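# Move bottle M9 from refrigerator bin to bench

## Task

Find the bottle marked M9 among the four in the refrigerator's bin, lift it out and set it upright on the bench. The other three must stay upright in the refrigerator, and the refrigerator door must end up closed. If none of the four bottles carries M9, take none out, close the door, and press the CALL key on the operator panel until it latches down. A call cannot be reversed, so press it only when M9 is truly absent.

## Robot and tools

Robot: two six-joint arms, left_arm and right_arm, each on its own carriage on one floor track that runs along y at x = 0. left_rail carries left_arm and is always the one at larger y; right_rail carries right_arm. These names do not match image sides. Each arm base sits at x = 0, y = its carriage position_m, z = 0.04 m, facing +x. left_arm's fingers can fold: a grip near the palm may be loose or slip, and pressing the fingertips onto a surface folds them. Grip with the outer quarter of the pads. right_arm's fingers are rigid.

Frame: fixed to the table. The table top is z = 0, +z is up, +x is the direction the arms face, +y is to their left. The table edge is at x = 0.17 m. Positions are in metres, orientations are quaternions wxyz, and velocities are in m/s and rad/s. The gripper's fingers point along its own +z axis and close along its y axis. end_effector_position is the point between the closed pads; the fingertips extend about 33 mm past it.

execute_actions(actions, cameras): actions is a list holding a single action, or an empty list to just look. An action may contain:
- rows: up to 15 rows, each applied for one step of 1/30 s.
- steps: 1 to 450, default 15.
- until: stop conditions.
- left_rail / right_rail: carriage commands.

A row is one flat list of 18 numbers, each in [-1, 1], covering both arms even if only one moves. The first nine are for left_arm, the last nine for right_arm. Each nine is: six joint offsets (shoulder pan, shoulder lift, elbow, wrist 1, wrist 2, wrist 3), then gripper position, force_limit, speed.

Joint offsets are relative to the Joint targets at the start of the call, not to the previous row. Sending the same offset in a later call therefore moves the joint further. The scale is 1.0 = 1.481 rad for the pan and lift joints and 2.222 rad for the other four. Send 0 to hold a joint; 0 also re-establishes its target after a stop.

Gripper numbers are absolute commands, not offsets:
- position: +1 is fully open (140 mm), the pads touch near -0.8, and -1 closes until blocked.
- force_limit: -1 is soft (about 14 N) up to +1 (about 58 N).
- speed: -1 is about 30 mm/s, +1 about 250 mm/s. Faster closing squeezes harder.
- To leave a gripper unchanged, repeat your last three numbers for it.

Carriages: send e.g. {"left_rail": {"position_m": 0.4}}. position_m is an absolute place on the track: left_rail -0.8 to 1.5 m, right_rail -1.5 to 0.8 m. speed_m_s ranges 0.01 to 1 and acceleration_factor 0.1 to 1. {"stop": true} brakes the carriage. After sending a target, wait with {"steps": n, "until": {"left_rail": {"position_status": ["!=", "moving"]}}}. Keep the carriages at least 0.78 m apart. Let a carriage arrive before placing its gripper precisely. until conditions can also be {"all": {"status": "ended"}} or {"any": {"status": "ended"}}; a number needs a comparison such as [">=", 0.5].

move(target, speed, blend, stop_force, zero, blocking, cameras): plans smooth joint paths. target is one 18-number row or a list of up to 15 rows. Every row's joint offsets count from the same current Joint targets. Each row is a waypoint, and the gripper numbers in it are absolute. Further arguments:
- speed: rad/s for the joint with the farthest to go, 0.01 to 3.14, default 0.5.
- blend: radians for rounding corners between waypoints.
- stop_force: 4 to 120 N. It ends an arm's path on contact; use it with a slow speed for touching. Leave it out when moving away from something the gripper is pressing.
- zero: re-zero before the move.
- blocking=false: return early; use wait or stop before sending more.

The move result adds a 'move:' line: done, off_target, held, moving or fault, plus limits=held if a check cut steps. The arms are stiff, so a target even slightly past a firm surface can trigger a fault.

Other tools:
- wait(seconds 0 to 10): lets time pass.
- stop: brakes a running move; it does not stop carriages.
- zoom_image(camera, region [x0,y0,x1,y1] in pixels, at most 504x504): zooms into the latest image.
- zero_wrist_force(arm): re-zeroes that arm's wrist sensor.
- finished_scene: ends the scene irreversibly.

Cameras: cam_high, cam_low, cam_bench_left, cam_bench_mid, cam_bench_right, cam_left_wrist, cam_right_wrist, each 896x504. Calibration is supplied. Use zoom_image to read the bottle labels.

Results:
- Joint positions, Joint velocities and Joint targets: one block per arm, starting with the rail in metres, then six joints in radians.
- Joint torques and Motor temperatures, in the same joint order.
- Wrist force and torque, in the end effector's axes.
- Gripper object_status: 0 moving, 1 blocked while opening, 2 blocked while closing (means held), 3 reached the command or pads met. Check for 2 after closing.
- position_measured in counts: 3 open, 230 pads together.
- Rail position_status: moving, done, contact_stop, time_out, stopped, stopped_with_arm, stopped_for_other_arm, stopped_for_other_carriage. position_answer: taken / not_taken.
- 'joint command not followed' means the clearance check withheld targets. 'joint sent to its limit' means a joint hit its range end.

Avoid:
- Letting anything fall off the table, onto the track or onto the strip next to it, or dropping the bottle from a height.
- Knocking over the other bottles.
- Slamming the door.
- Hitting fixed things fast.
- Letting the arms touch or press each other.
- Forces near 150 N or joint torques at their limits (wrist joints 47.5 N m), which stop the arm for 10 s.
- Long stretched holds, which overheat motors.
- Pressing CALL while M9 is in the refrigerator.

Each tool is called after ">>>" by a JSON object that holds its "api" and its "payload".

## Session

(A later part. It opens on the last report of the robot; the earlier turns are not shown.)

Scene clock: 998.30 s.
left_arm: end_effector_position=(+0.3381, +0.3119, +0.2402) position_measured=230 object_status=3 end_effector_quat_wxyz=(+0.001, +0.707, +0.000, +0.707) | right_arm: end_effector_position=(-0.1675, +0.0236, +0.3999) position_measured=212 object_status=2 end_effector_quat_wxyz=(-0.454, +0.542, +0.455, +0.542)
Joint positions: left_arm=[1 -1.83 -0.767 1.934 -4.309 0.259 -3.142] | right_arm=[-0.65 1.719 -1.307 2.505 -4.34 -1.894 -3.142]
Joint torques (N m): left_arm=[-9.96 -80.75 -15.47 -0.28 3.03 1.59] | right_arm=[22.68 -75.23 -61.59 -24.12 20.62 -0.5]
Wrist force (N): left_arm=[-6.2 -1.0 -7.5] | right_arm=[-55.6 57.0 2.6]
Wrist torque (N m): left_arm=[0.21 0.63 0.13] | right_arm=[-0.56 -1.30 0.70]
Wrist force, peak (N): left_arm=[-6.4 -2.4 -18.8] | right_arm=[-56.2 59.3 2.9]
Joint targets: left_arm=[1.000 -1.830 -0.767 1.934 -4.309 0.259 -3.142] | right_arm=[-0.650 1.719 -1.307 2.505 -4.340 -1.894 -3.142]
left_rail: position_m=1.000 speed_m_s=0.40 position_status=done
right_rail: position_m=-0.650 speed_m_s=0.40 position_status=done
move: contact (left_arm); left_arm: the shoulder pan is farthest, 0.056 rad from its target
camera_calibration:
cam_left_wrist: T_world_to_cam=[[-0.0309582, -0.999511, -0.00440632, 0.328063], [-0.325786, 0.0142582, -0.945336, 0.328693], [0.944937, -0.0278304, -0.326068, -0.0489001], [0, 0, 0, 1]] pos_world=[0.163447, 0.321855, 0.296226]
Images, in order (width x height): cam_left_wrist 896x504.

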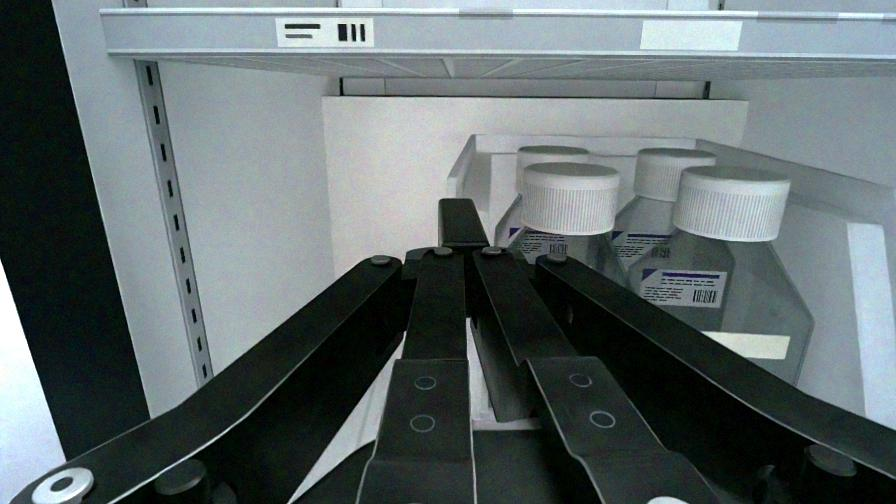

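>>> {"api": "move", "payload": {"target": [-0.0095,-0.0001,0.0002,-0.0002,0.0063,0,-1,-0.6,-1,0,0,0,0,0,0,-1,1,-1], "speed": 0.05}}

>>> {"api": "execute_actions", "payload": {"actions": [{"rows":[[0,0,0,0,0,0,-0.1,-0.6,-0.5,0,0,0,0,0,0,-1,1,-1]],"steps":50}]}}

>>> {"api": "move", "payload": {"target": [0.0258,0.0003,-0.0005,0.0004,-0.0171,0,-0.1,-0.6,-0.5,0,0,0,0,0,0,-1,1,-1], "speed": 0.04, "stop_force": 6, "cameras": ["cam_left_wrist"]}}

>>> {"api": "execute_actions", "payload": {"actions": [{"rows":[[0,0,0,0,0,0,-1,-0.3,-1,0,0,0,0,0,0,-1,1,-1]],"steps":110}], "cameras": ["cam_left_wrist"]}}

Scene clock: 1010.23 s.
left_arm: end_effector_position=(+0.3287, +0.3122, +0.2402) position_measured=230 object_status=3 end_effector_quat_wxyz=(+0.001, +0.707, +0.000, +0.707) | right_arm: end_effector_position=(-0.1675, +0.0236, +0.3999) position_measured=212 object_status=2 end_effector_quat_wxyz=(-0.454, +0.542, +0.455, +0.542)
Joint positions: left_arm=[1 -1.844 -0.767 1.934 -4.309 0.273 -3.142] | right_arm=[-0.65 1.719 -1.307 2.505 -4.34 -1.894 -3.142]
Joint torques (N m): left_arm=[-16.94 -87.62 -5.76 -2.48 3.37 1.54] | right_arm=[22.81 -76.29 -60.88 -24.08 24.48 -0.28]
Wrist force (N): left_arm=[-5.2 0.0 -1.9] | right_arm=[-55.6 57.0 2.8]
Wrist torque (N m): left_arm=[0.14 0.77 0.12] | right_arm=[-0.57 -1.28 0.69]
Wrist force, peak (N): left_arm=[-6.6 -1.0 -7.6] | right_arm=[-56.2 57.4 2.8]
Joint targets: left_arm=[1.000 -1.844 -0.767 1.934 -4.309 0.273 -3.142] | right_arm=[-0.650 1.719 -1.307 2.505 -4.340 -1.894 -3.142]
left_rail: position_m=1.000 speed_m_s=0.40 position_status=done
right_rail: position_m=-0.650 speed_m_s=0.40 position_status=done
move: done

Scene clock: 1012.10 s.
left_arm: end_effector_position=(+0.3285, +0.3122, +0.2402) position_measured=141 object_status=3 end_effector_quat_wxyz=(+0.001, +0.707, +0.000, +0.707) | right_arm: end_effector_position=(-0.1675, +0.0236, +0.3999) position_measured=212 object_status=2 end_effector_quat_wxyz=(-0.454, +0.542, +0.455, +0.542)
Joint positions: left_arm=[1 -1.844 -0.767 1.934 -4.309 0.273 -3.142] | right_arm=[-0.65 1.719 -1.307 2.505 -4.34 -1.894 -3.142]
Joint torques (N m): left_arm=[-14.74 -87.11 -5.99 -2.57 3.71 1.9] | right_arm=[24.1 -76.06 -60.49 -23.59 23.15 -0.1]
Wrist force (N): left_arm=[-5.4 -0.1 -1.5] | right_arm=[-55.7 57.0 2.7]
Wrist torque (N m): left_arm=[0.12 0.82 0.12] | right_arm=[-0.57 -1.31 0.70]
Wrist force, peak (N): left_arm=[-5.4 0.2 -1.9] | right_arm=[-56.3 56.9 2.9]
Joint targets: left_arm=[1.000 -1.844 -0.767 1.934 -4.309 0.273 -3.142] | right_arm=[-0.650 1.719 -1.307 2.505 -4.340 -1.894 -3.142]
left_rail: position_m=1.000 speed_m_s=0.40 position_status=done
right_rail: position_m=-0.650 speed_m_s=0.40 position_status=done

Scene clock: 1014.10 s.
left_arm: end_effector_position=(+0.3546, +0.3117, +0.2401) position_measured=141 object_status=3 end_effector_quat_wxyz=(+0.000, +0.707, +0.000, +0.707) | right_arm: end_effector_position=(-0.1675, +0.0236, +0.3999) position_measured=212 object_status=2 end_effector_quat_wxyz=(-0.454, +0.542, +0.455, +0.542)
Joint positions: left_arm=[1 -1.806 -0.767 1.933 -4.309 0.235 -3.142] | right_arm=[-0.65 1.719 -1.307 2.505 -4.34 -1.894 -3.142]
Joint torques (N m): left_arm=[14.1 -67.23 -31.16 3.99 -3.87 1.8] | right_arm=[20.72 -74.18 -60.58 -24.12 21.83 -0.4]
Wrist force (N): left_arm=[-5.2 0.1 -1.5] | right_arm=[-55.8 56.9 2.7]
Wrist torque (N m): left_arm=[0.16 0.80 0.11] | right_arm=[-0.59 -1.26 0.70]
Wrist force, peak (N): left_arm=[-5.5 -0.3 -1.7] | right_arm=[-55.9 57.4 2.5]
Joint targets: left_arm=[1.000 -1.806 -0.767 1.933 -4.309 0.235 -3.142] | right_arm=[-0.650 1.719 -1.307 2.505 -4.340 -1.894 -3.142]
left_rail: position_m=1.000 speed_m_s=0.40 position_status=done
right_rail: position_m=-0.650 speed_m_s=0.40 position_status=done
move: done
camera_calibration:
cam_left_wrist: T_world_to_cam=[[-0.0307696, -0.999516, -0.0044721, 0.328364], [-0.325789, 0.0142589, -0.945335, 0.334009], [0.944942, -0.0276306, -0.32607, -0.0646891], [0, 0, 0, 1]] pos_world=[0.180047, 0.321655, 0.296126]
Images, in order (width x height): cam_left_wrist 896x504.

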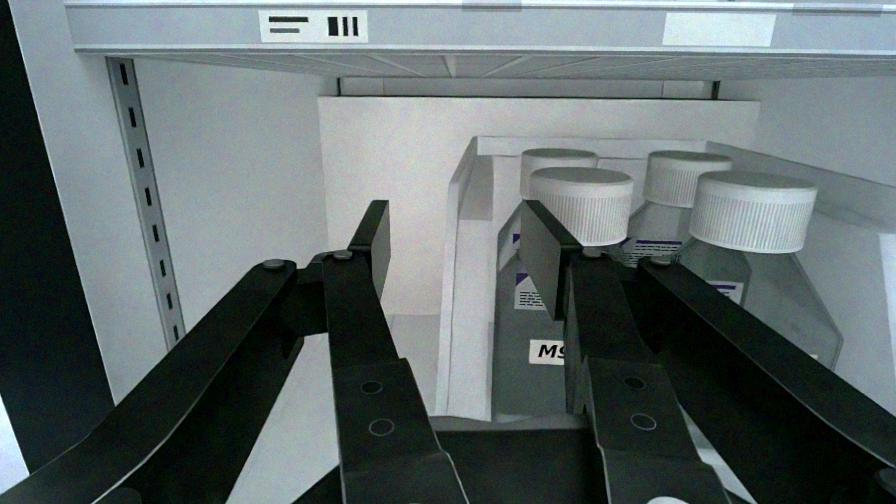

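Scene clock: 1017.97 s.
left_arm: end_effector_position=(+0.3546, +0.3117, +0.2401) position_measured=199 object_status=2 end_effector_quat_wxyz=(+0.000, +0.707, +0.000, +0.707) | right_arm: end_effector_position=(-0.1675, +0.0236, +0.3999) position_measured=212 object_status=2 end_effector_quat_wxyz=(-0.454, +0.542, +0.455, +0.542)
Joint positions: left_arm=[1 -1.806 -0.767 1.933 -4.309 0.235 -3.142] | right_arm=[-0.65 1.719 -1.307 2.505 -4.34 -1.894 -3.142]
Joint torques (N m): left_arm=[14.11 -73.08 -5.95 -0.97 5.15 1.71] | right_arm=[23.62 -77.53 -59.63 -23.76 19.42 -0.59]
Wrist force (N): left_arm=[-6.1 3.1 -8.5] | right_arm=[-55.6 58.7 3.1]
Wrist torque (N m): left_arm=[-0.22 0.67 0.19] | right_arm=[-0.52 -1.28 0.69]
Wrist force, peak (N): left_arm=[-6.5 2.9 -8.7] | right_arm=[-55.9 58.9 2.8]
Joint targets: left_arm=[1.000 -1.806 -0.767 1.933 -4.309 0.235 -3.142] | right_arm=[-0.650 1.719 -1.307 2.505 -4.340 -1.894 -3.142]
left_rail: position_m=1.000 speed_m_s=0.40 position_status=done
right_rail: position_m=-0.650 speed_m_s=0.40 position_status=done
camera_calibration:
cam_left_wrist: T_world_to_cam=[[-0.0307696, -0.999516, -0.0044721, 0.328364], [-0.325789, 0.0142589, -0.945335, 0.334009], [0.944942, -0.0276306, -0.32607, -0.0646891], [0, 0, 0, 1]] pos_world=[0.180047, 0.321655, 0.296126]
Images, in order (width x height): cam_left_wrist 896x504.

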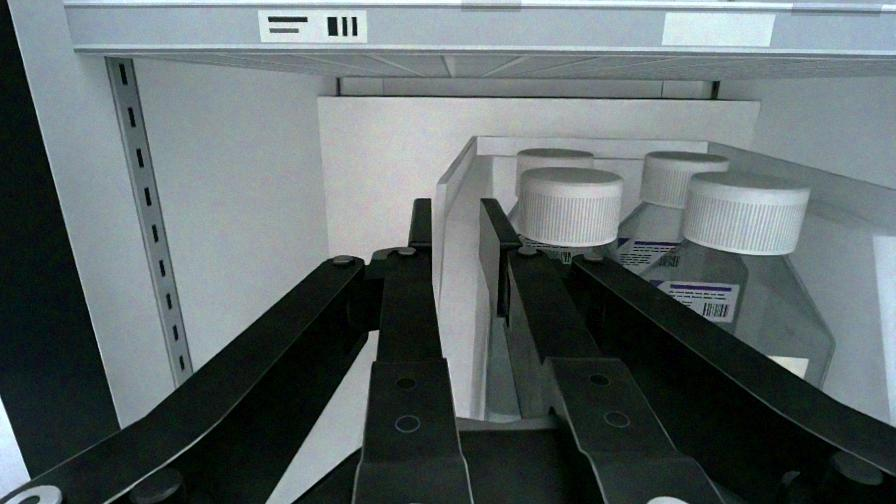

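>>> {"api": "move", "payload": {"target": [-0.0575,0.0007,-0.0009,0.001,0.0384,0,-1,-0.3,-1,0,0,0,0,0,0,-1,1,-1], "speed": 0.04, "stop_force": 40, "cameras": ["cam_left_wrist"]}}

Scene clock: 1029.03 s.
left_arm: end_effector_position=(+0.2957, +0.3121, +0.2400) position_measured=201 object_status=2 end_effector_quat_wxyz=(+0.000, +0.707, +0.000, +0.707) | right_arm: end_effector_position=(-0.1675, +0.0236, +0.3999) position_measured=212 object_status=2 end_effector_quat_wxyz=(-0.454, +0.542, +0.455, +0.542)
Joint positions: left_arm=[1 -1.891 -0.766 1.931 -4.306 0.321 -3.142] | right_arm=[-0.65 1.719 -1.307 2.505 -4.34 -1.894 -3.142]
Joint torques (N m): left_arm=[-17.42 -68.02 -31.08 4.37 3.74 1.81] | right_arm=[24.36 -75.85 -60.6 -23.68 19.15 -0.28]
Wrist force (N): left_arm=[-5.4 1.2 2.2] | right_arm=[-56.3 56.6 2.7]
Wrist torque (N m): left_arm=[0.35 0.93 -0.06] | right_arm=[-0.47 -1.35 0.70]
Wrist force, peak (N): left_arm=[-6.3 3.2 -8.8] | right_arm=[-55.9 58.8 2.8]
Joint targets: left_arm=[1.000 -1.891 -0.766 1.931 -4.306 0.321 -3.142] | right_arm=[-0.650 1.719 -1.307 2.505 -4.340 -1.894 -3.142]
left_rail: position_m=1.000 speed_m_s=0.40 position_status=done
right_rail: position_m=-0.650 speed_m_s=0.40 position_status=done
move: done
camera_calibration:
cam_left_wrist: T_world_to_cam=[[-0.0306551, -0.999514, -0.00568847, 0.327097], [-0.325423, 0.0153615, -0.945444, 0.314322], [0.945072, -0.0271316, -0.325736, -0.00924166], [0, 0, 0, 1]] pos_world=[0.121049, 0.321859, 0.296024]
Images, in order (width x height): cam_left_wrist 896x504.

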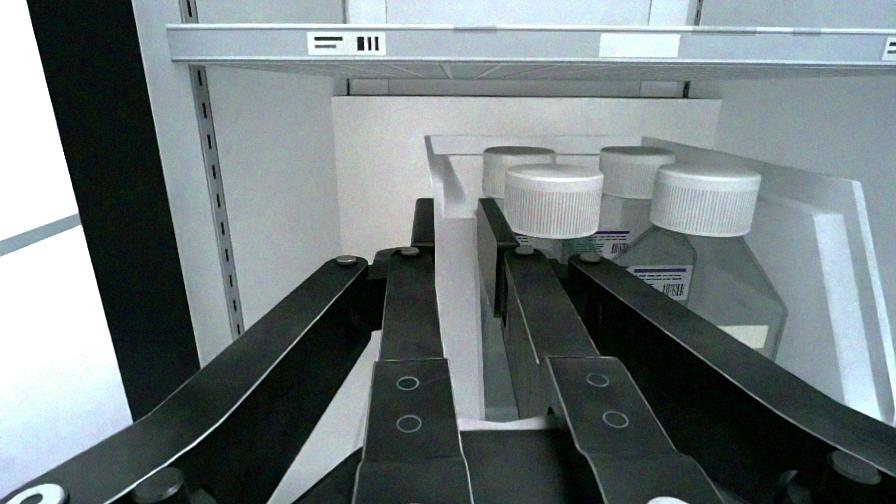

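>>> {"api": "move", "payload": {"target": [-0.0557,0.0031,-0.006,0.004,0.0371,0,-1,-0.3,-1,0,0,0,0,0,0,-1,1,-1], "speed": 0.04, "stop_force": 40, "cameras": ["cam_left_wrist"]}}

Scene clock: 1036.60 s.
left_arm: end_effector_position=(+0.2366, +0.3120, +0.2400) position_measured=202 object_status=2 end_effector_quat_wxyz=(+0.000, +0.707, +0.000, +0.707) | right_arm: end_effector_position=(-0.1675, +0.0236, +0.3999) position_measured=212 object_status=2 end_effector_quat_wxyz=(-0.454, +0.542, +0.455, +0.542)
Joint positions: left_arm=[1 -1.974 -0.761 1.918 -4.297 0.403 -3.142] | right_arm=[-0.65 1.719 -1.307 2.505 -4.34 -1.894 -3.142]
Joint torques (N m): left_arm=[-17.24 -71.1 -30.44 5.04 3.4 1.69] | right_arm=[21.7 -73.15 -60.34 -23.78 19.29 -0.62]
Wrist force (N): left_arm=[-7.0 0.5 2.2] | right_arm=[-56.7 56.0 2.7]
Wrist torque (N m): left_arm=[0.36 1.02 -0.19] | right_arm=[-0.59 -1.32 0.70]
Wrist force, peak (N): left_arm=[-7.1 0.5 2.2] | right_arm=[-57.1 56.6 2.5]
Joint targets: left_arm=[1.000 -1.974 -0.761 1.918 -4.297 0.403 -3.142] | right_arm=[-0.650 1.719 -1.307 2.505 -4.340 -1.894 -3.142]
left_rail: position_m=1.000 speed_m_s=0.40 position_status=done
right_rail: position_m=-0.650 speed_m_s=0.40 position_status=done
move: done
camera_calibration:
cam_left_wrist: T_world_to_cam=[[-0.0307214, -0.999511, -0.00587986, 0.325345], [-0.325326, 0.0155613, -0.945474, 0.294933], [0.945103, -0.0271334, -0.325645, 0.0465509], [0, 0, 0, 1]] pos_world=[0.0619489, 0.321859, 0.295923]
Images, in order (width x height): cam_left_wrist 896x504.

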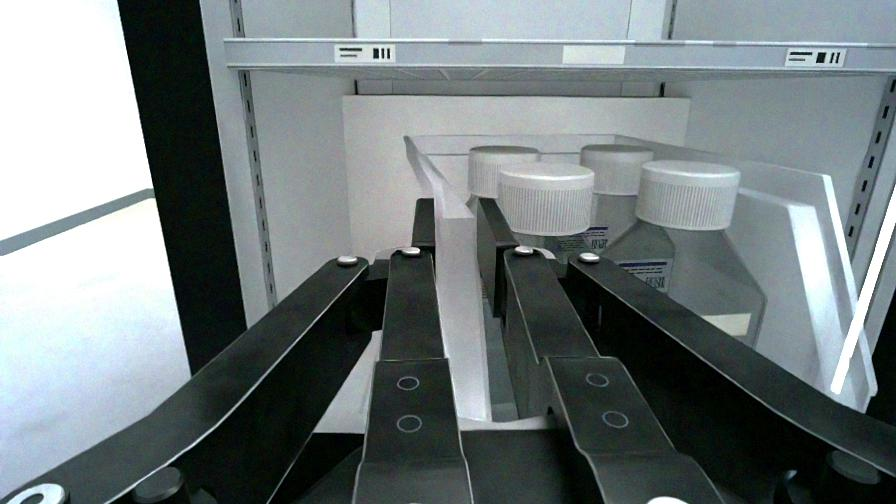

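>>> {"api": "move", "payload": {"target": [-0.0203,0.0021,-0.0037,0.0022,0.0135,0,-1,-0.3,-1,0,0,0,0,0,0,-1,1,-1], "speed": 0.03, "stop_force": 40}}

>>> {"api": "execute_actions", "payload": {"actions": [{"rows":[[0,0,0,0,0,0,-0.1,-0.3,-1,0,0,0,0,0,0,-1,1,-1]],"steps":70}], "cameras": ["cam_left_wrist"]}}

Scene clock: 1047.20 s.
left_arm: end_effector_position=(+0.2143, +0.3119, +0.2398) position_measured=202 object_status=2 end_effector_quat_wxyz=(+0.000, +0.707, +0.000, +0.707) | right_arm: end_effector_position=(-0.1675, +0.0236, +0.3999) position_measured=212 object_status=2 end_effector_quat_wxyz=(-0.454, +0.542, +0.455, +0.542)
Joint positions: left_arm=[1 -2.004 -0.758 1.91 -4.293 0.433 -3.142] | right_arm=[-0.65 1.719 -1.307 2.505 -4.34 -1.894 -3.142]
Joint torques (N m): left_arm=[-16.85 -68.14 -30.81 4.96 4 1.95] | right_arm=[25.24 -77.83 -59.2 -23.56 19.18 -0.24]
Wrist force (N): left_arm=[-5.2 1.4 2.5] | right_arm=[-57.0 55.8 2.7]
Wrist torque (N m): left_arm=[0.37 1.03 -0.17] | right_arm=[-0.58 -1.37 0.70]
Wrist force, peak (N): left_arm=[-7.1 0.3 2.3] | right_arm=[-57.6 56.3 2.9]
Joint targets: left_arm=[1.000 -2.004 -0.758 1.910 -4.293 0.433 -3.142] | right_arm=[-0.650 1.719 -1.307 2.505 -4.340 -1.894 -3.142]
left_rail: position_m=1.000 speed_m_s=0.40 position_status=done
right_rail: position_m=-0.650 speed_m_s=0.40 position_status=done
move: done

Scene clock: 1049.73 s.
left_arm: end_effector_position=(+0.2142, +0.3119, +0.2398) position_measured=141 object_status=3 end_effector_quat_wxyz=(+0.000, +0.707, +0.000, +0.707) | right_arm: end_effector_position=(-0.1675, +0.0236, +0.3999) position_measured=212 object_status=2 end_effector_quat_wxyz=(-0.454, +0.542, +0.455, +0.542)
Joint positions: left_arm=[1 -2.004 -0.758 1.91 -4.293 0.433 -3.142] | right_arm=[-0.65 1.719 -1.307 2.505 -4.34 -1.894 -3.142]
Joint torques (N m): left_arm=[0.99 -72.97 -28.08 0.28 1.2 1.54] | right_arm=[24.67 -76.61 -60.45 -24.26 19.28 -0.64]
Wrist force (N): left_arm=[-5.2 0.1 -1.6] | right_arm=[-57.5 57.5 3.1]
Wrist torque (N m): left_arm=[0.17 0.81 0.17] | right_arm=[-0.46 -1.33 0.69]
Wrist force, peak (N): left_arm=[-4.9 1.3 2.4] | right_arm=[-57.7 57.3 3.1]
Joint targets: left_arm=[1.000 -2.004 -0.758 1.910 -4.293 0.433 -3.142] | right_arm=[-0.650 1.719 -1.307 2.505 -4.340 -1.894 -3.142]
left_rail: position_m=1.000 speed_m_s=0.40 position_status=done
right_rail: position_m=-0.650 speed_m_s=0.40 position_status=done
camera_calibration:
cam_left_wrist: T_world_to_cam=[[-0.0308433, -0.999508, -0.00562213, 0.324486], [-0.325331, 0.0153574, -0.945476, 0.287557], [0.945097, -0.0273325, -0.325645, 0.0676233], [0, 0, 0, 1]] pos_world=[0.0396488, 0.321759, 0.295724]
Images, in order (width x height): cam_left_wrist 896x504.

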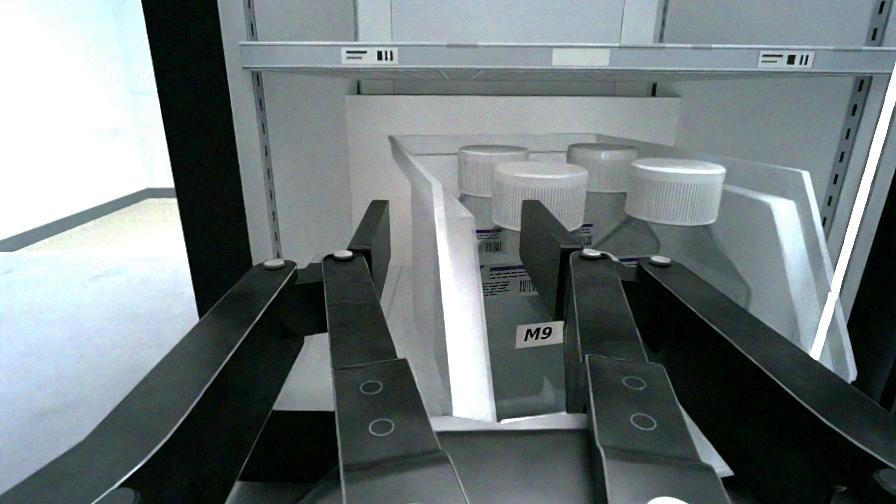

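>>> {"api": "move", "payload": {"target": [-0.1049,0.0162,-0.0313,0.0203,0.07,0,-0.1,-0.3,-1,0,0,0,0,0,0,-1,1,-1], "speed": 0.08, "cameras": ["cam_left_wrist"]}}

Scene clock: 1060.33 s.
left_arm: end_effector_position=(+0.0909, +0.3119, +0.2401) position_measured=141 object_status=3 end_effector_quat_wxyz=(+0.000, +0.707, +0.000, +0.707) | right_arm: end_effector_position=(-0.1675, +0.0236, +0.3999) position_measured=212 object_status=2 end_effector_quat_wxyz=(-0.454, +0.542, +0.455, +0.542)
Joint positions: left_arm=[1 -2.159 -0.734 1.84 -4.248 0.588 -3.142] | right_arm=[-0.65 1.719 -1.307 2.505 -4.34 -1.894 -3.142]
Joint torques (N m): left_arm=[-14.18 -70.14 -31.76 5.16 3.47 1.48] | right_arm=[25.02 -76.57 -59.1 -23.56 18.94 -0.69]
Wrist force (N): left_arm=[-5.0 0.9 -1.6] | right_arm=[-57.5 57.2 2.8]
Wrist torque (N m): left_arm=[0.32 0.81 0.08] | right_arm=[-0.52 -1.28 0.70]
Wrist force, peak (N): left_arm=[-5.5 -0.1 -1.7] | right_arm=[-57.7 57.5 2.8]
Joint targets: left_arm=[1.000 -2.159 -0.734 1.840 -4.248 0.589 -3.142] | right_arm=[-0.650 1.719 -1.307 2.505 -4.340 -1.894 -3.142]
left_rail: position_m=1.000 speed_m_s=0.40 position_status=done
right_rail: position_m=-0.650 speed_m_s=0.40 position_status=done
move: done
camera_calibration:
cam_left_wrist: T_world_to_cam=[[-0.030682, -0.999516, -0.00514579, 0.320558], [-0.32547, 0.0148583, -0.945435, 0.247865], [0.945054, -0.027333, -0.325769, 0.184285], [0, 0, 0, 1]] pos_world=[-0.0836515, 0.321757, 0.296024]
Images, in order (width x height): cam_left_wrist 896x504.

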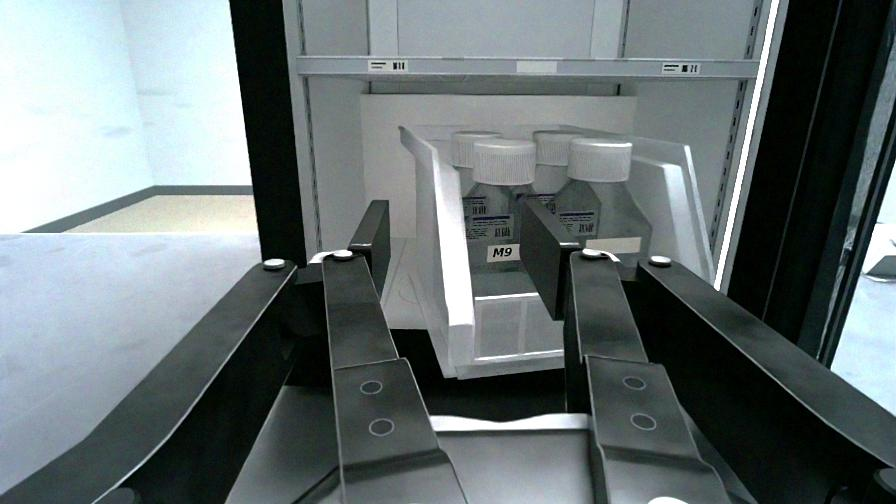

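>>> {"api": "execute_actions", "payload": {"actions": [{"left_rail":{"position_m":1.45},"steps":150,"until":{"left_rail":{"position_status":["!=","moving"]}}}]}}

>>> {"api": "move", "payload": {"target": [0.2174,-0.4022,-0.031,1.0,-0.6026,-0.7066,0.1,-0.3,-1,0,0,0,0,0,0,-1,1,-1], "speed": 0.7}}

>>> {"api": "execute_actions", "payload": {"actions": [{"left_rail":{"position_m":1.15},"steps":150,"until":{"left_rail":{"position_status":["!=","moving"]}}}], "cameras": ["cam_left_wrist"]}}

Scene clock: 1084.27 s.
left_arm: end_effector_position=(+0.0907, +0.7619, +0.2401) position_measured=141 object_status=3 end_effector_quat_wxyz=(+0.000, +0.707, +0.000, +0.707) | right_arm: end_effector_position=(-0.1675, +0.0236, +0.3999) position_measured=212 object_status=2 end_effector_quat_wxyz=(-0.454, +0.542, +0.455, +0.542)
Joint positions: left_arm=[1.45 -2.159 -0.734 1.84 -4.247 0.589 -3.142] | right_arm=[-0.65 1.719 -1.307 2.505 -4.34 -1.894 -3.142]
Joint torques (N m): left_arm=[-6.38 -81.02 -10.3 1.13 1.56 1.63] | right_arm=[27.67 -74.7 -60.59 -24.15 19.29 -0.25]
Wrist force (N): left_arm=[-4.8 0.8 -1.5] | right_arm=[-57.4 57.2 2.8]
Wrist torque (N m): left_arm=[0.29 0.74 0.08] | right_arm=[-0.52 -1.31 0.69]
Wrist force, peak (N): left_arm=[-5.1 1.5 -1.6] | right_arm=[-58.1 57.1 2.8]
Joint targets: left_arm=[1.450 -2.159 -0.734 1.840 -4.248 0.589 -3.142] | right_arm=[-0.650 1.719 -1.307 2.505 -4.340 -1.894 -3.142]
Tool commands: left_gripper/position=-0.1 left_gripper/force_limit=-0.3 left_gripper/speed=-1.0 right_gripper/position=-1.0 right_gripper/force_limit=+1.0 right_gripper/speed=-1.0
left_rail: position_m=1.450 speed_m_s=0.40 position_status=done
right_rail: position_m=-0.650 speed_m_s=0.40 position_status=done

Scene clock: 1088.23 s.
left_arm: end_effector_position=(+0.2014, +0.5803, +0.3409) position_measured=117 object_status=3 end_effector_quat_wxyz=(+0.059, +0.909, -0.119, +0.395) | right_arm: end_effector_position=(-0.1675, +0.0236, +0.3999) position_measured=212 object_status=2 end_effector_quat_wxyz=(-0.454, +0.542, +0.455, +0.542)
Joint positions: left_arm=[1.45 -1.837 -1.33 1.771 -2.026 -0.75 -4.712] | right_arm=[-0.65 1.719 -1.307 2.505 -4.34 -1.894 -3.142]
Joint torques (N m): left_arm=[13.81 -74.74 -61.35 -1.5 -1.29 -2.49] | right_arm=[28.62 -76.46 -60.78 -24.35 19.37 -0.57]
Wrist force (N): left_arm=[-5.2 0.0 -1.9] | right_arm=[-57.4 57.4 2.8]
Wrist torque (N m): left_arm=[0.16 0.92 0.24] | right_arm=[-0.50 -1.28 0.70]
Wrist force, peak (N): left_arm=[-6.2 -0.5 -1.8] | right_arm=[-57.9 57.1 2.7]
Joint targets: left_arm=[1.450 -1.837 -1.330 1.771 -2.026 -0.750 -4.712] | right_arm=[-0.650 1.719 -1.307 2.505 -4.340 -1.894 -3.142]
left_rail: position_m=1.450 speed_m_s=0.40 position_status=done
right_rail: position_m=-0.650 speed_m_s=0.40 position_status=done
move: done

Scene clock: 1090.27 s.
left_arm: end_effector_position=(+0.2014, +0.2804, +0.3409) position_measured=117 object_status=3 end_effector_quat_wxyz=(+0.059, +0.909, -0.119, +0.394) | right_arm: end_effector_position=(-0.1675, +0.0236, +0.3999) position_measured=212 object_status=2 end_effector_quat_wxyz=(-0.454, +0.542, +0.455, +0.542)
Joint positions: left_arm=[1.15 -1.837 -1.33 1.771 -2.026 -0.75 -4.712] | right_arm=[-0.65 1.719 -1.307 2.505 -4.34 -1.894 -3.142]
Joint torques (N m): left_arm=[8.12 -69.16 -51.35 -2.43 0.65 -2.53] | right_arm=[27.62 -76.29 -60.56 -24.16 19.25 -0.81]
Wrist force (N): left_arm=[-5.5 -0.3 -1.7] | right_arm=[-57.5 57.1 2.9]
Wrist torque (N m): left_arm=[0.10 0.97 0.24] | right_arm=[-0.52 -1.34 0.70]
Wrist force, peak (N): left_arm=[-5.6 -1.3 -2.2] | right_arm=[-57.7 57.4 2.9]
Joint targets: left_arm=[1.150 -1.837 -1.330 1.771 -2.026 -0.750 -4.712] | right_arm=[-0.650 1.719 -1.307 2.505 -4.340 -1.894 -3.142]
Tool commands: left_gripper/position=+0.1 left_gripper/force_limit=-0.3 left_gripper/speed=-1.0 right_gripper/position=-1.0 right_gripper/force_limit=+1.0 right_gripper/speed=-1.0
left_rail: position_m=1.150 speed_m_s=0.40 position_status=done
right_rail: position_m=-0.650 speed_m_s=0.40 position_status=done
camera_calibration:
cam_left_wrist: T_world_to_cam=[[-0.288552, -0.956992, 0.0300506, 0.321032], [-0.849285, 0.241332, -0.469546, 0.259286], [0.4421, -0.16101, -0.882396, 0.440459], [0, 0, 0, 1]] pos_world=[0.118115, 0.31557, 0.500759]
Images, in order (width x height): cam_left_wrist 896x504.

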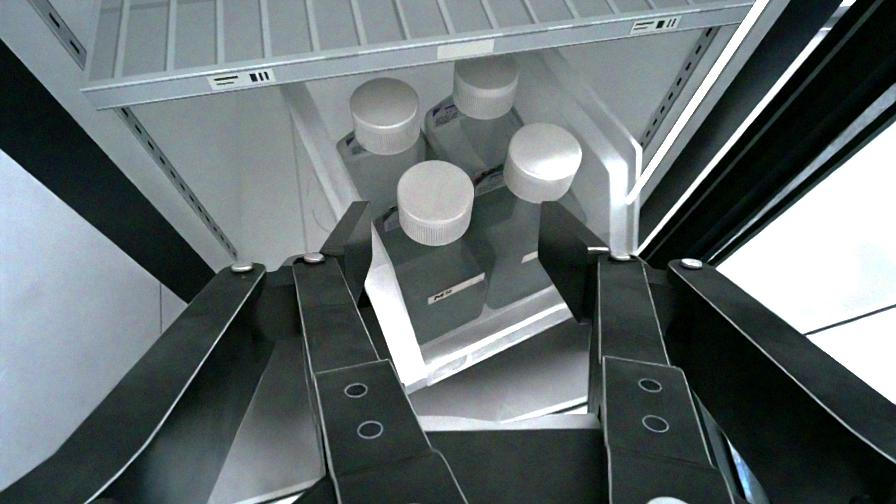

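>>> {"api": "move", "payload": {"target": [0.0603,0.0808,0.0003,-0.0478,0,0,0.1,-0.3,-1,0,0,0,0,0,0,-1,1,-1], "speed": 0.06, "stop_force": 8, "cameras": ["cam_left_wrist"]}}

Scene clock: 1103.20 s.
left_arm: end_effector_position=(+0.2722, +0.2687, +0.2572) position_measured=117 object_status=3 end_effector_quat_wxyz=(+0.035, +0.913, -0.081, +0.397) | right_arm: end_effector_position=(-0.1675, +0.0236, +0.3999) position_measured=212 object_status=2 end_effector_quat_wxyz=(-0.454, +0.542, +0.455, +0.542)
Joint positions: left_arm=[1.15 -1.748 -1.21 1.772 -2.132 -0.75 -4.712] | right_arm=[-0.65 1.719 -1.307 2.505 -4.34 -1.894 -3.142]
Joint torques (N m): left_arm=[15.22 -60.04 -28.81 -7.49 -2.85 -1.91] | right_arm=[27.27 -75.92 -60 -24.18 19.58 -0.32]
Wrist force (N): left_arm=[-0.6 2.5 -5.1] | right_arm=[-58.5 56.0 2.8]
Wrist torque (N m): left_arm=[0.35 0.79 0.43] | right_arm=[-0.50 -1.37 0.70]
Wrist force, peak (N): left_arm=[0.2 -5.2 -8.3] | right_arm=[-58.0 58.0 2.8]
Joint targets: left_arm=[1.150 -1.748 -1.210 1.772 -2.132 -0.750 -4.712] | right_arm=[-0.650 1.719 -1.307 2.505 -4.340 -1.894 -3.142]
left_rail: position_m=1.150 speed_m_s=0.40 position_status=done
right_rail: position_m=-0.650 speed_m_s=0.40 position_status=done
move: done
camera_calibration:
cam_left_wrist: T_world_to_cam=[[-0.202099, -0.979237, 0.0158552, 0.318872], [-0.866241, 0.171178, -0.469388, 0.306495], [0.456928, -0.108597, -0.88285, 0.315381], [0, 0, 0, 1]] pos_world=[0.185835, 0.294035, 0.417244]
Images, in order (width x height): cam_left_wrist 896x504.

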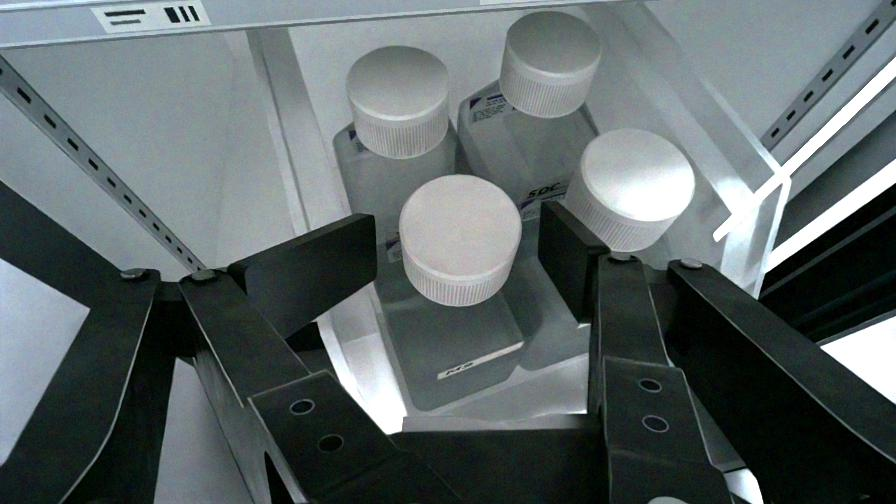

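>>> {"api": "move", "payload": {"target": [[0,-0.0281,-0.0193,0.0377,0,0,0.1,-0.3,-1,0,0,0,0,0,0,-1,1,-1],[0.0327,-0.0316,-0.0606,0.0813,-0.0675,0,0.1,-0.3,-1,0,0,0,0,0,0,-1,1,-1]], "speed": 0.1}}

>>> {"api": "execute_actions", "payload": {"actions": [{"rows":[[0,0,0,0,0,0,-0.02,-0.3,-1,0,0,0,0,0,0,-1,1,-1]],"steps":30}], "cameras": ["cam_left_wrist"]}}

Scene clock: 1128.97 s.
left_arm: end_effector_position=(+0.2748, +0.2678, +0.3244) position_measured=117 object_status=3 end_effector_quat_wxyz=(+0.021, +0.942, -0.061, +0.328) | right_arm: end_effector_position=(-0.1675, +0.0236, +0.3999) position_measured=212 object_status=2 end_effector_quat_wxyz=(-0.454, +0.542, +0.455, +0.542)
Joint positions: left_arm=[1.15 -1.7 -1.257 1.638 -1.951 -0.9 -4.712] | right_arm=[-0.65 1.719 -1.307 2.505 -4.34 -1.894 -3.142]
Joint torques (N m): left_arm=[15.15 -80.63 -62.01 -1.81 -2.64 -1.64] | right_arm=[28.86 -76.35 -59.91 -24.23 19.2 -0.88]
Wrist force (N): left_arm=[-5.9 0.2 -1.8] | right_arm=[-57.9 56.3 2.6]
Wrist torque (N m): left_arm=[0.17 1.13 0.20] | right_arm=[-0.55 -1.37 0.69]
Wrist force, peak (N): left_arm=[-5.1 3.4 -3.4] | right_arm=[-59.3 56.0 2.6]
Joint targets: left_arm=[1.150 -1.700 -1.257 1.637 -1.951 -0.900 -4.712] | right_arm=[-0.650 1.719 -1.307 2.505 -4.340 -1.894 -3.142]
left_rail: position_m=1.150 speed_m_s=0.40 position_status=done
right_rail: position_m=-0.650 speed_m_s=0.40 position_status=done
move: done

Scene clock: 1130.17 s.
left_arm: end_effector_position=(+0.2748, +0.2678, +0.3244) position_measured=131 object_status=3 end_effector_quat_wxyz=(+0.021, +0.942, -0.061, +0.328) | right_arm: end_effector_position=(-0.1675, +0.0236, +0.3999) position_measured=212 object_status=2 end_effector_quat_wxyz=(-0.454, +0.542, +0.455, +0.542)
Joint positions: left_arm=[1.15 -1.7 -1.257 1.637 -1.951 -0.9 -4.712] | right_arm=[-0.65 1.719 -1.307 2.505 -4.34 -1.894 -3.142]
Joint torques (N m): left_arm=[15.62 -81.13 -61.44 -1.82 -1.72 -1.53] | right_arm=[29.26 -75.56 -60.26 -23.93 19.09 -1]
Wrist force (N): left_arm=[-5.9 0.1 -1.9] | right_arm=[-58.1 56.1 2.7]
Wrist torque (N m): left_arm=[0.15 1.13 0.20] | right_arm=[-0.59 -1.34 0.69]
Wrist force, peak (N): left_arm=[-6.4 -0.1 -1.7] | right_arm=[-58.0 56.7 2.7]
Joint targets: left_arm=[1.150 -1.700 -1.257 1.637 -1.951 -0.900 -4.712] | right_arm=[-0.650 1.719 -1.307 2.505 -4.340 -1.894 -3.142]
left_rail: position_m=1.150 speed_m_s=0.40 position_status=done
right_rail: position_m=-0.650 speed_m_s=0.40 position_status=done
camera_calibration:
cam_left_wrist: T_world_to_cam=[[-0.15171, -0.988213, 0.0204762, 0.304392], [-0.933278, 0.136392, -0.332249, 0.323654], [0.32554, -0.0695155, -0.942969, 0.418584], [0, 0, 0, 1]] pos_world=[0.211972, 0.285759, 0.496013]
Images, in order (width x height): cam_left_wrist 896x504.

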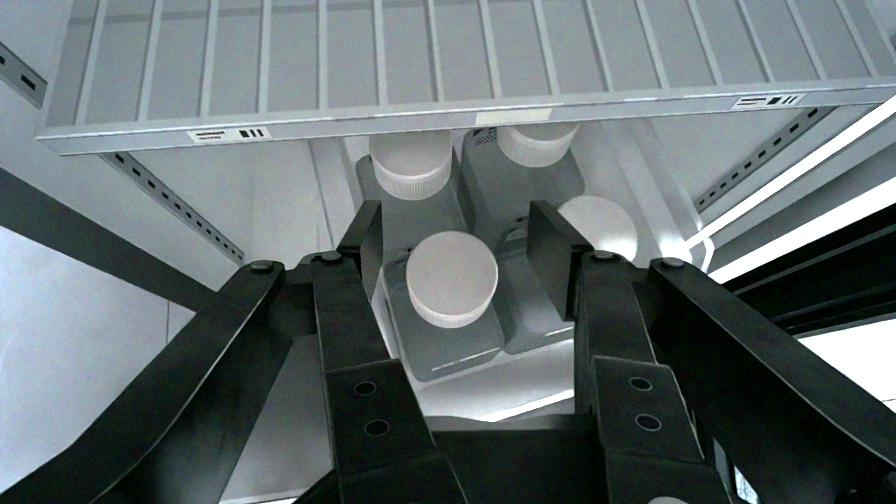

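>>> {"api": "move", "payload": {"target": [0,0.0277,0.0264,-0.0448,0,0,-0.02,-0.3,-1,0,0,0,0,0,0,-1,1,-1], "speed": 0.05, "stop_force": 6, "cameras": ["cam_left_wrist"]}}

Scene clock: 1139.67 s.
left_arm: end_effector_position=(+0.2748, +0.2678, +0.2644) position_measured=131 object_status=3 end_effector_quat_wxyz=(+0.021, +0.942, -0.061, +0.328) | right_arm: end_effector_position=(-0.1675, +0.0236, +0.3999) position_measured=212 object_status=2 end_effector_quat_wxyz=(-0.454, +0.542, +0.455, +0.542)
Joint positions: left_arm=[1.15 -1.7 -1.216 1.696 -2.051 -0.9 -4.712] | right_arm=[-0.65 1.719 -1.307 2.505 -4.34 -1.894 -3.142]
Joint torques (N m): left_arm=[11.58 -62.31 -35.84 -8.37 -1.96 -1.73] | right_arm=[31.22 -77.6 -59.6 -23.68 19.07 -1.33]
Wrist force (N): left_arm=[-5.5 -0.1 -2.4] | right_arm=[-57.9 56.7 2.5]
Wrist torque (N m): left_arm=[0.06 1.04 0.23] | right_arm=[-0.48 -1.32 0.69]
Wrist force, peak (N): left_arm=[-6.1 -0.2 -2.3] | right_arm=[-58.3 56.8 2.5]
Joint targets: left_arm=[1.150 -1.700 -1.216 1.696 -2.051 -0.900 -4.712] | right_arm=[-0.650 1.719 -1.307 2.505 -4.340 -1.894 -3.142]
left_rail: position_m=1.150 speed_m_s=0.40 position_status=done
right_rail: position_m=-0.650 speed_m_s=0.40 position_status=done
move: done
camera_calibration:
cam_left_wrist: T_world_to_cam=[[-0.151646, -0.988227, 0.0202897, 0.305791], [-0.933287, 0.136395, -0.332224, 0.303695], [0.325545, -0.0693166, -0.942982, 0.361961], [0, 0, 0, 1]] pos_world=[0.211972, 0.285859, 0.436013]
Images, in order (width x height): cam_left_wrist 896x504.

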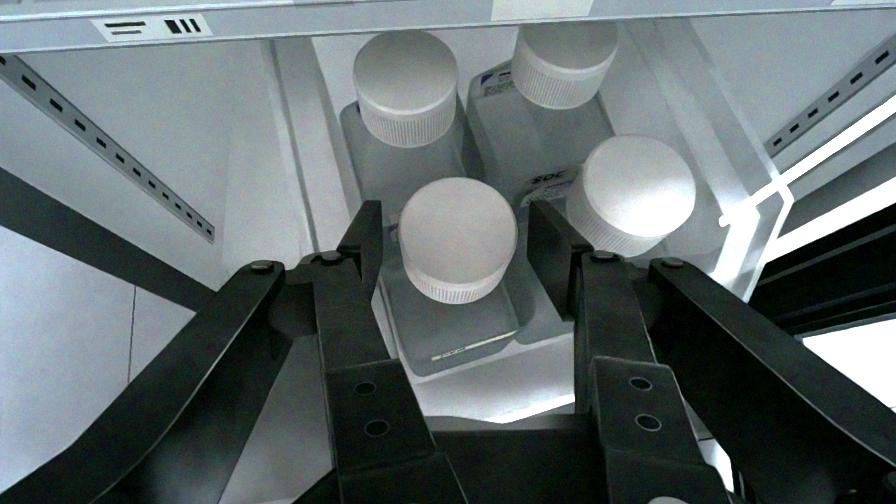

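>>> {"api": "move", "payload": {"target": [0,0.0028,0.0026,-0.0045,0,0,-0.02,-0.3,-1,0,0,0,0,0,0,-1,1,-1], "speed": 0.05, "stop_force": 6}}

>>> {"api": "execute_actions", "payload": {"actions": [{"rows":[[0,0,0,0,0,0,-1,0,-1,0,0,0,0,0,0,-1,1,-1]],"steps":90}], "cameras": ["cam_left_wrist"]}}

Scene clock: 1147.10 s.
left_arm: end_effector_position=(+0.2748, +0.2680, +0.2585) position_measured=131 object_status=3 end_effector_quat_wxyz=(+0.021, +0.942, -0.061, +0.328) | right_arm: end_effector_position=(-0.1675, +0.0236, +0.3999) position_measured=212 object_status=2 end_effector_quat_wxyz=(-0.454, +0.542, +0.455, +0.542)
Joint positions: left_arm=[1.15 -1.7 -1.212 1.702 -2.061 -0.9 -4.712] | right_arm=[-0.65 1.719 -1.307 2.505 -4.34 -1.894 -3.142]
Joint torques (N m): left_arm=[2.45 -58.85 -30.86 -6.83 -1.72 -1.38] | right_arm=[29.17 -74.9 -60.84 -23.56 18.93 -1]
Wrist force (N): left_arm=[-2.3 3.4 -4.7] | right_arm=[-58.4 55.7 2.2]
Wrist torque (N m): left_arm=[0.13 1.08 0.31] | right_arm=[-0.45 -1.40 0.69]
Wrist force, peak (N): left_arm=[-2.4 3.8 -5.4] | right_arm=[-58.0 57.0 2.8]
Joint targets: left_arm=[1.150 -1.700 -1.212 1.702 -2.061 -0.900 -4.712] | right_arm=[-0.650 1.719 -1.307 2.505 -4.340 -1.894 -3.142]
left_rail: position_m=1.150 speed_m_s=0.40 position_status=done
right_rail: position_m=-0.650 speed_m_s=0.40 position_status=done
move: done

Scene clock: 1150.30 s.
left_arm: end_effector_position=(+0.2748, +0.2680, +0.2585) position_measured=160 object_status=2 end_effector_quat_wxyz=(+0.021, +0.942, -0.061, +0.328) | right_arm: end_effector_position=(-0.1675, +0.0236, +0.3999) position_measured=212 object_status=2 end_effector_quat_wxyz=(-0.454, +0.542, +0.455, +0.542)
Joint positions: left_arm=[1.15 -1.7 -1.212 1.702 -2.061 -0.9 -4.712] | right_arm=[-0.65 1.719 -1.307 2.505 -4.34 -1.894 -3.142]
Joint torques (N m): left_arm=[1.54 -78.09 -56.47 -6.73 -1.87 -1.4] | right_arm=[30.67 -78.57 -59.8 -24.06 18.8 -1.03]
Wrist force (N): left_arm=[-3.9 0.2 -7.6] | right_arm=[-58.6 57.0 2.8]
Wrist torque (N m): left_arm=[-0.01 1.12 0.17] | right_arm=[-0.51 -1.42 0.69]
Wrist force, peak (N): left_arm=[-2.2 1.0 -9.9] | right_arm=[-59.4 57.2 2.7]
Joint targets: left_arm=[1.150 -1.700 -1.212 1.702 -2.061 -0.900 -4.712] | right_arm=[-0.650 1.719 -1.307 2.505 -4.340 -1.894 -3.142]
left_rail: position_m=1.150 speed_m_s=0.40 position_status=done
right_rail: position_m=-0.650 speed_m_s=0.40 position_status=done
camera_calibration:
cam_left_wrist: T_world_to_cam=[[-0.151678, -0.98822, 0.020383, 0.306073], [-0.933282, 0.136393, -0.332236, 0.301713], [0.325543, -0.069416, -0.942976, 0.356437], [0, 0, 0, 1]] pos_world=[0.211972, 0.286059, 0.430113]
Images, in order (width x height): cam_left_wrist 896x504.

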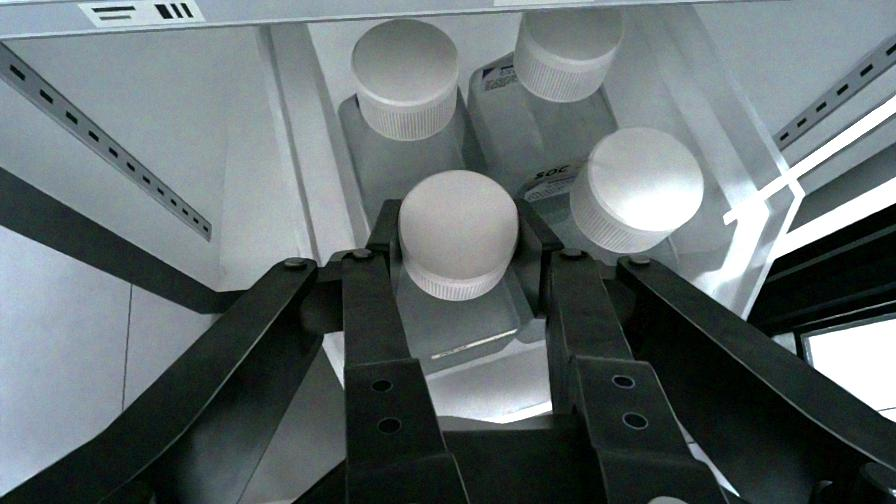

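>>> {"api": "move", "payload": {"target": [0,-0.034,-0.0337,0.0564,0,0,-1,0,-1,0,0,0,0,0,0,-1,1,-1], "speed": 0.04, "cameras": ["cam_left_wrist"]}}

Scene clock: 1164.23 s.
left_arm: end_effector_position=(+0.2748, +0.2676, +0.3335) position_measured=160 object_status=2 end_effector_quat_wxyz=(+0.021, +0.942, -0.061, +0.328) | right_arm: end_effector_position=(-0.1675, +0.0236, +0.3999) position_measured=212 object_status=2 end_effector_quat_wxyz=(-0.454, +0.542, +0.455, +0.542)
Joint positions: left_arm=[1.15 -1.7 -1.262 1.627 -1.936 -0.9 -4.712] | right_arm=[-0.65 1.719 -1.307 2.505 -4.34 -1.894 -3.142]
Joint torques (N m): left_arm=[-0.81 -84.8 -63.83 -2.22 5.76 -1.15] | right_arm=[28.19 -75.41 -60.13 -23.66 19.05 -1.33]
Wrist force (N): left_arm=[-8.5 0.0 1.1] | right_arm=[-57.3 56.5 2.6]
Wrist torque (N m): left_arm=[0.13 1.15 0.19] | right_arm=[-0.51 -1.36 0.70]
Wrist force, peak (N): left_arm=[-8.6 -0.3 1.4] | right_arm=[-59.2 57.1 2.9]
Joint targets: left_arm=[1.150 -1.700 -1.262 1.627 -1.935 -0.900 -4.712] | right_arm=[-0.650 1.719 -1.307 2.505 -4.340 -1.894 -3.142]
left_rail: position_m=1.150 speed_m_s=0.40 position_status=done
right_rail: position_m=-0.650 speed_m_s=0.40 position_status=done
move: done
camera_calibration:
cam_left_wrist: T_world_to_cam=[[-0.151739, -0.988213, 0.0202571, 0.304125], [-0.933271, 0.136492, -0.332226, 0.326663], [0.325545, -0.069317, -0.942982, 0.4271], [0, 0, 0, 1]] pos_world=[0.211972, 0.285559, 0.505113]
Images, in order (width x height): cam_left_wrist 896x504.

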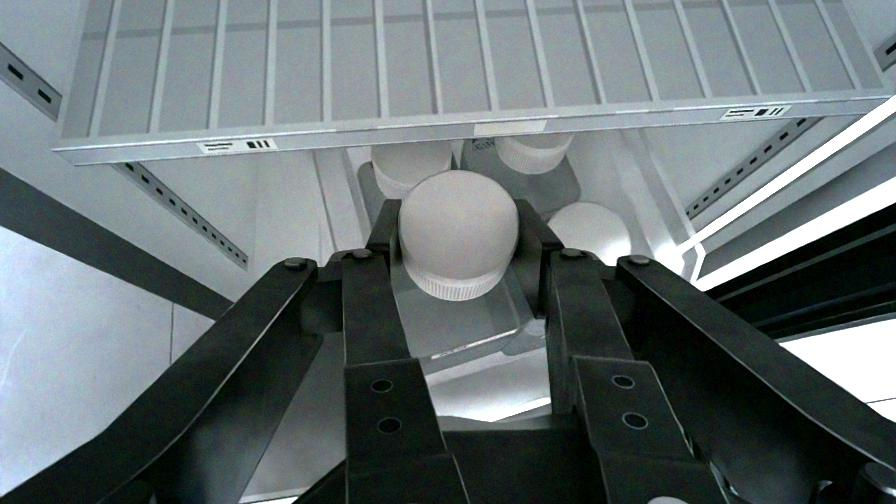

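>>> {"api": "move", "payload": {"target": [-0.2026,0,0,0,0,0,-1,0,-1,0,0,0,0,0,0,-1,1,-1], "speed": 0.1}}

>>> {"api": "execute_actions", "payload": {"actions": [{"left_rail":{"position_m":1.48,"speed_m_s":0.2,"acceleration_factor":0.2},"steps":200,"until":{"left_rail":{"position_status":["!=","moving"]}}}]}}

>>> {"api": "move", "payload": {"target": [0.2026,0,0,0,0,0,-1,0,-1,0,0,0,0,0,0,-1,1,-1], "speed": 0.1, "cameras": ["cam_bench_left","cam_left_wrist","cam_right_wrist"]}}

Scene clock: 1177.13 s.
left_arm: end_effector_position=(+0.0019, +0.2258, +0.3337) position_measured=160 object_status=2 end_effector_quat_wxyz=(+0.070, +0.923, -0.201, +0.321) | right_arm: end_effector_position=(-0.1675, +0.0236, +0.3999) position_measured=212 object_status=2 end_effector_quat_wxyz=(-0.454, +0.542, +0.455, +0.542)
Joint positions: left_arm=[1.15 -1.999 -1.262 1.627 -1.935 -0.9 -4.712] | right_arm=[-0.65 1.719 -1.307 2.505 -4.34 -1.894 -3.142]
Joint torques (N m): left_arm=[-13.84 -69.87 -51.45 -7.4 5.37 -0.59] | right_arm=[29.74 -75.23 -60.31 -23.24 19.29 -1.48]
Wrist force (N): left_arm=[-8.7 0.6 0.8] | right_arm=[-58.1 56.6 2.9]
Wrist torque (N m): left_arm=[0.25 1.06 0.23] | right_arm=[-0.49 -1.31 0.69]
Wrist force, peak (N): left_arm=[-9.6 0.5 0.0] | right_arm=[-58.6 56.8 3.1]
Joint targets: left_arm=[1.150 -2.000 -1.262 1.627 -1.935 -0.900 -4.712] | right_arm=[-0.650 1.719 -1.307 2.505 -4.340 -1.894 -3.142]
left_rail: position_m=1.150 speed_m_s=0.40 position_status=done
right_rail: position_m=-0.650 speed_m_s=0.40 position_status=done
move: done

Scene clock: 1180.10 s.
left_arm: end_effector_position=(+0.0016, +0.5558, +0.3337) position_measured=160 object_status=2 end_effector_quat_wxyz=(+0.070, +0.923, -0.201, +0.321) | right_arm: end_effector_position=(-0.1675, +0.0236, +0.3999) position_measured=212 object_status=2 end_effector_quat_wxyz=(-0.454, +0.542, +0.455, +0.542)
Joint positions: left_arm=[1.48 -2 -1.262 1.627 -1.935 -0.9 -4.712] | right_arm=[-0.65 1.719 -1.307 2.505 -4.34 -1.894 -3.142]
Joint torques (N m): left_arm=[-11.12 -69.89 -44.4 -8.02 4.34 -0.72] | right_arm=[29.83 -77.7 -59.7 -23.54 18.88 -1.86]
Wrist force (N): left_arm=[-8.7 0.6 0.6] | right_arm=[-58.0 56.2 2.7]
Wrist torque (N m): left_arm=[0.26 1.04 0.24] | right_arm=[-0.57 -1.33 0.69]
Wrist force, peak (N): left_arm=[-9.0 0.6 0.9] | right_arm=[-58.3 56.9 2.6]
Joint targets: left_arm=[1.480 -2.000 -1.262 1.627 -1.935 -0.900 -4.712] | right_arm=[-0.650 1.719 -1.307 2.505 -4.340 -1.894 -3.142]
Tool commands: left_gripper/position=-1.0 left_gripper/force_limit=+0.0 left_gripper/speed=-1.0 right_gripper/position=-1.0 right_gripper/force_limit=+1.0 right_gripper/speed=-1.0
left_rail: position_m=1.480 speed_m_s=0.20 position_status=done
right_rail: position_m=-0.650 speed_m_s=0.40 position_status=done

Scene clock: 1183.57 s.
left_arm: end_effector_position=(+0.2744, +0.5975, +0.3337) position_measured=160 object_status=2 end_effector_quat_wxyz=(+0.021, +0.942, -0.061, +0.328) | right_arm: end_effector_position=(-0.1675, +0.0236, +0.3999) position_measured=212 object_status=2 end_effector_quat_wxyz=(-0.454, +0.542, +0.455, +0.542)
Joint positions: left_arm=[1.48 -1.7 -1.262 1.627 -1.935 -0.9 -4.712] | right_arm=[-0.65 1.719 -1.307 2.505 -4.34 -1.894 -3.142]
Joint torques (N m): left_arm=[14.99 -68.97 -49.73 -7.64 3.88 -0.91] | right_arm=[29.92 -76.64 -59.22 -23.02 19.22 -1.36]
Wrist force (N): left_arm=[-8.2 0.2 1.1] | right_arm=[-57.8 56.4 2.6]
Wrist torque (N m): left_arm=[0.17 0.98 0.19] | right_arm=[-0.54 -1.36 0.69]
Wrist force, peak (N): left_arm=[-9.9 1.2 -0.3] | right_arm=[-58.4 56.5 3.0]
Joint targets: left_arm=[1.480 -1.700 -1.262 1.627 -1.935 -0.900 -4.712] | right_arm=[-0.650 1.719 -1.307 2.505 -4.340 -1.894 -3.142]
left_rail: position_m=1.480 speed_m_s=0.20 position_status=done
right_rail: position_m=-0.650 speed_m_s=0.40 position_status=done
move: done
camera_calibration:
cam_left_wrist: T_world_to_cam=[[-0.152061, -0.988164, 0.020248, 0.63023], [-0.933219, 0.136798, -0.332248, 0.281218], [0.325545, -0.0694178, -0.942975, 0.450319], [0, 0, 0, 1]] pos_world=[0.211672, 0.61556, 0.505313]
cam_right_wrist: T_world_to_cam=[[0.981284, -0.192459, 0.00633868, 0.170895], [-0.070574, -0.39007, -0.918077, 0.349592], [0.179165, 0.900447, -0.396352, 0.352673], [0, 0, 0, 1]] pos_world=[-0.206211, -0.148308, 0.459651]
Images, in order (width x height): cam_bench_left 896x504, cam_left_wrist 896x504, cam_right_wrist 896x504.

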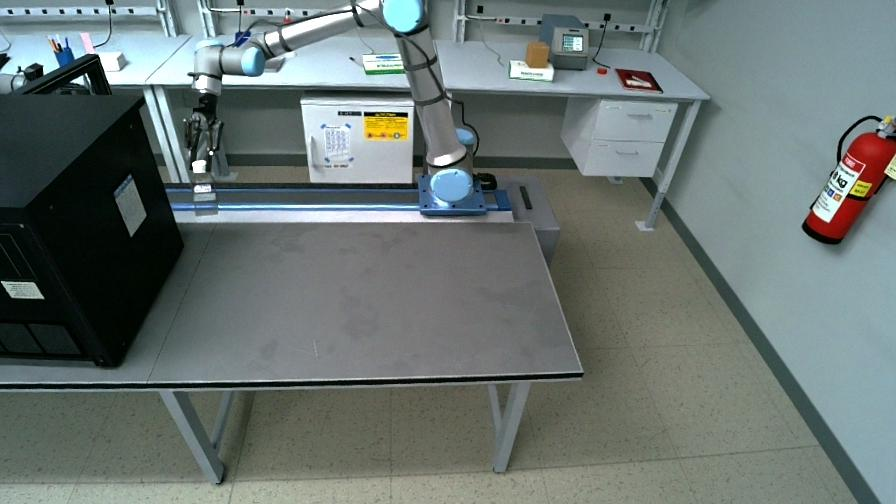

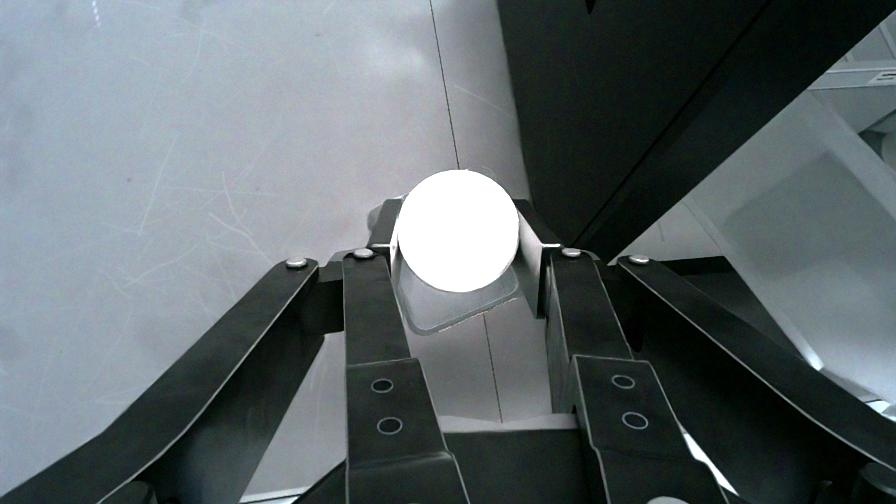

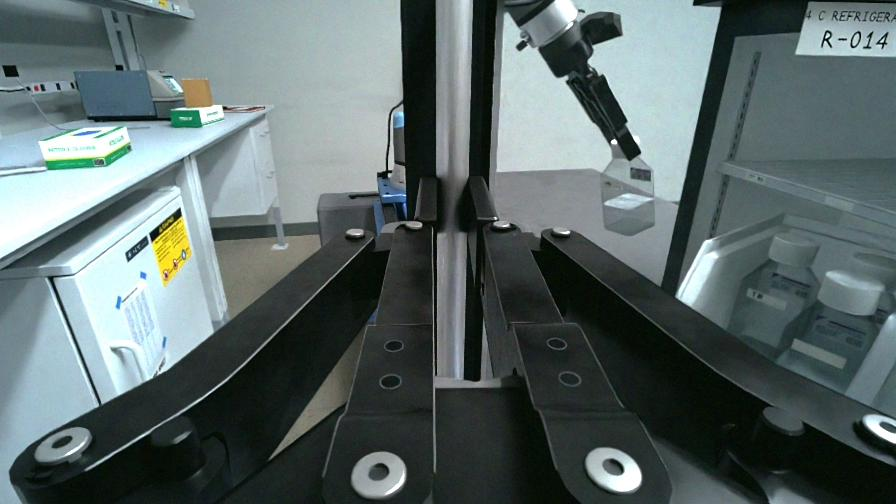

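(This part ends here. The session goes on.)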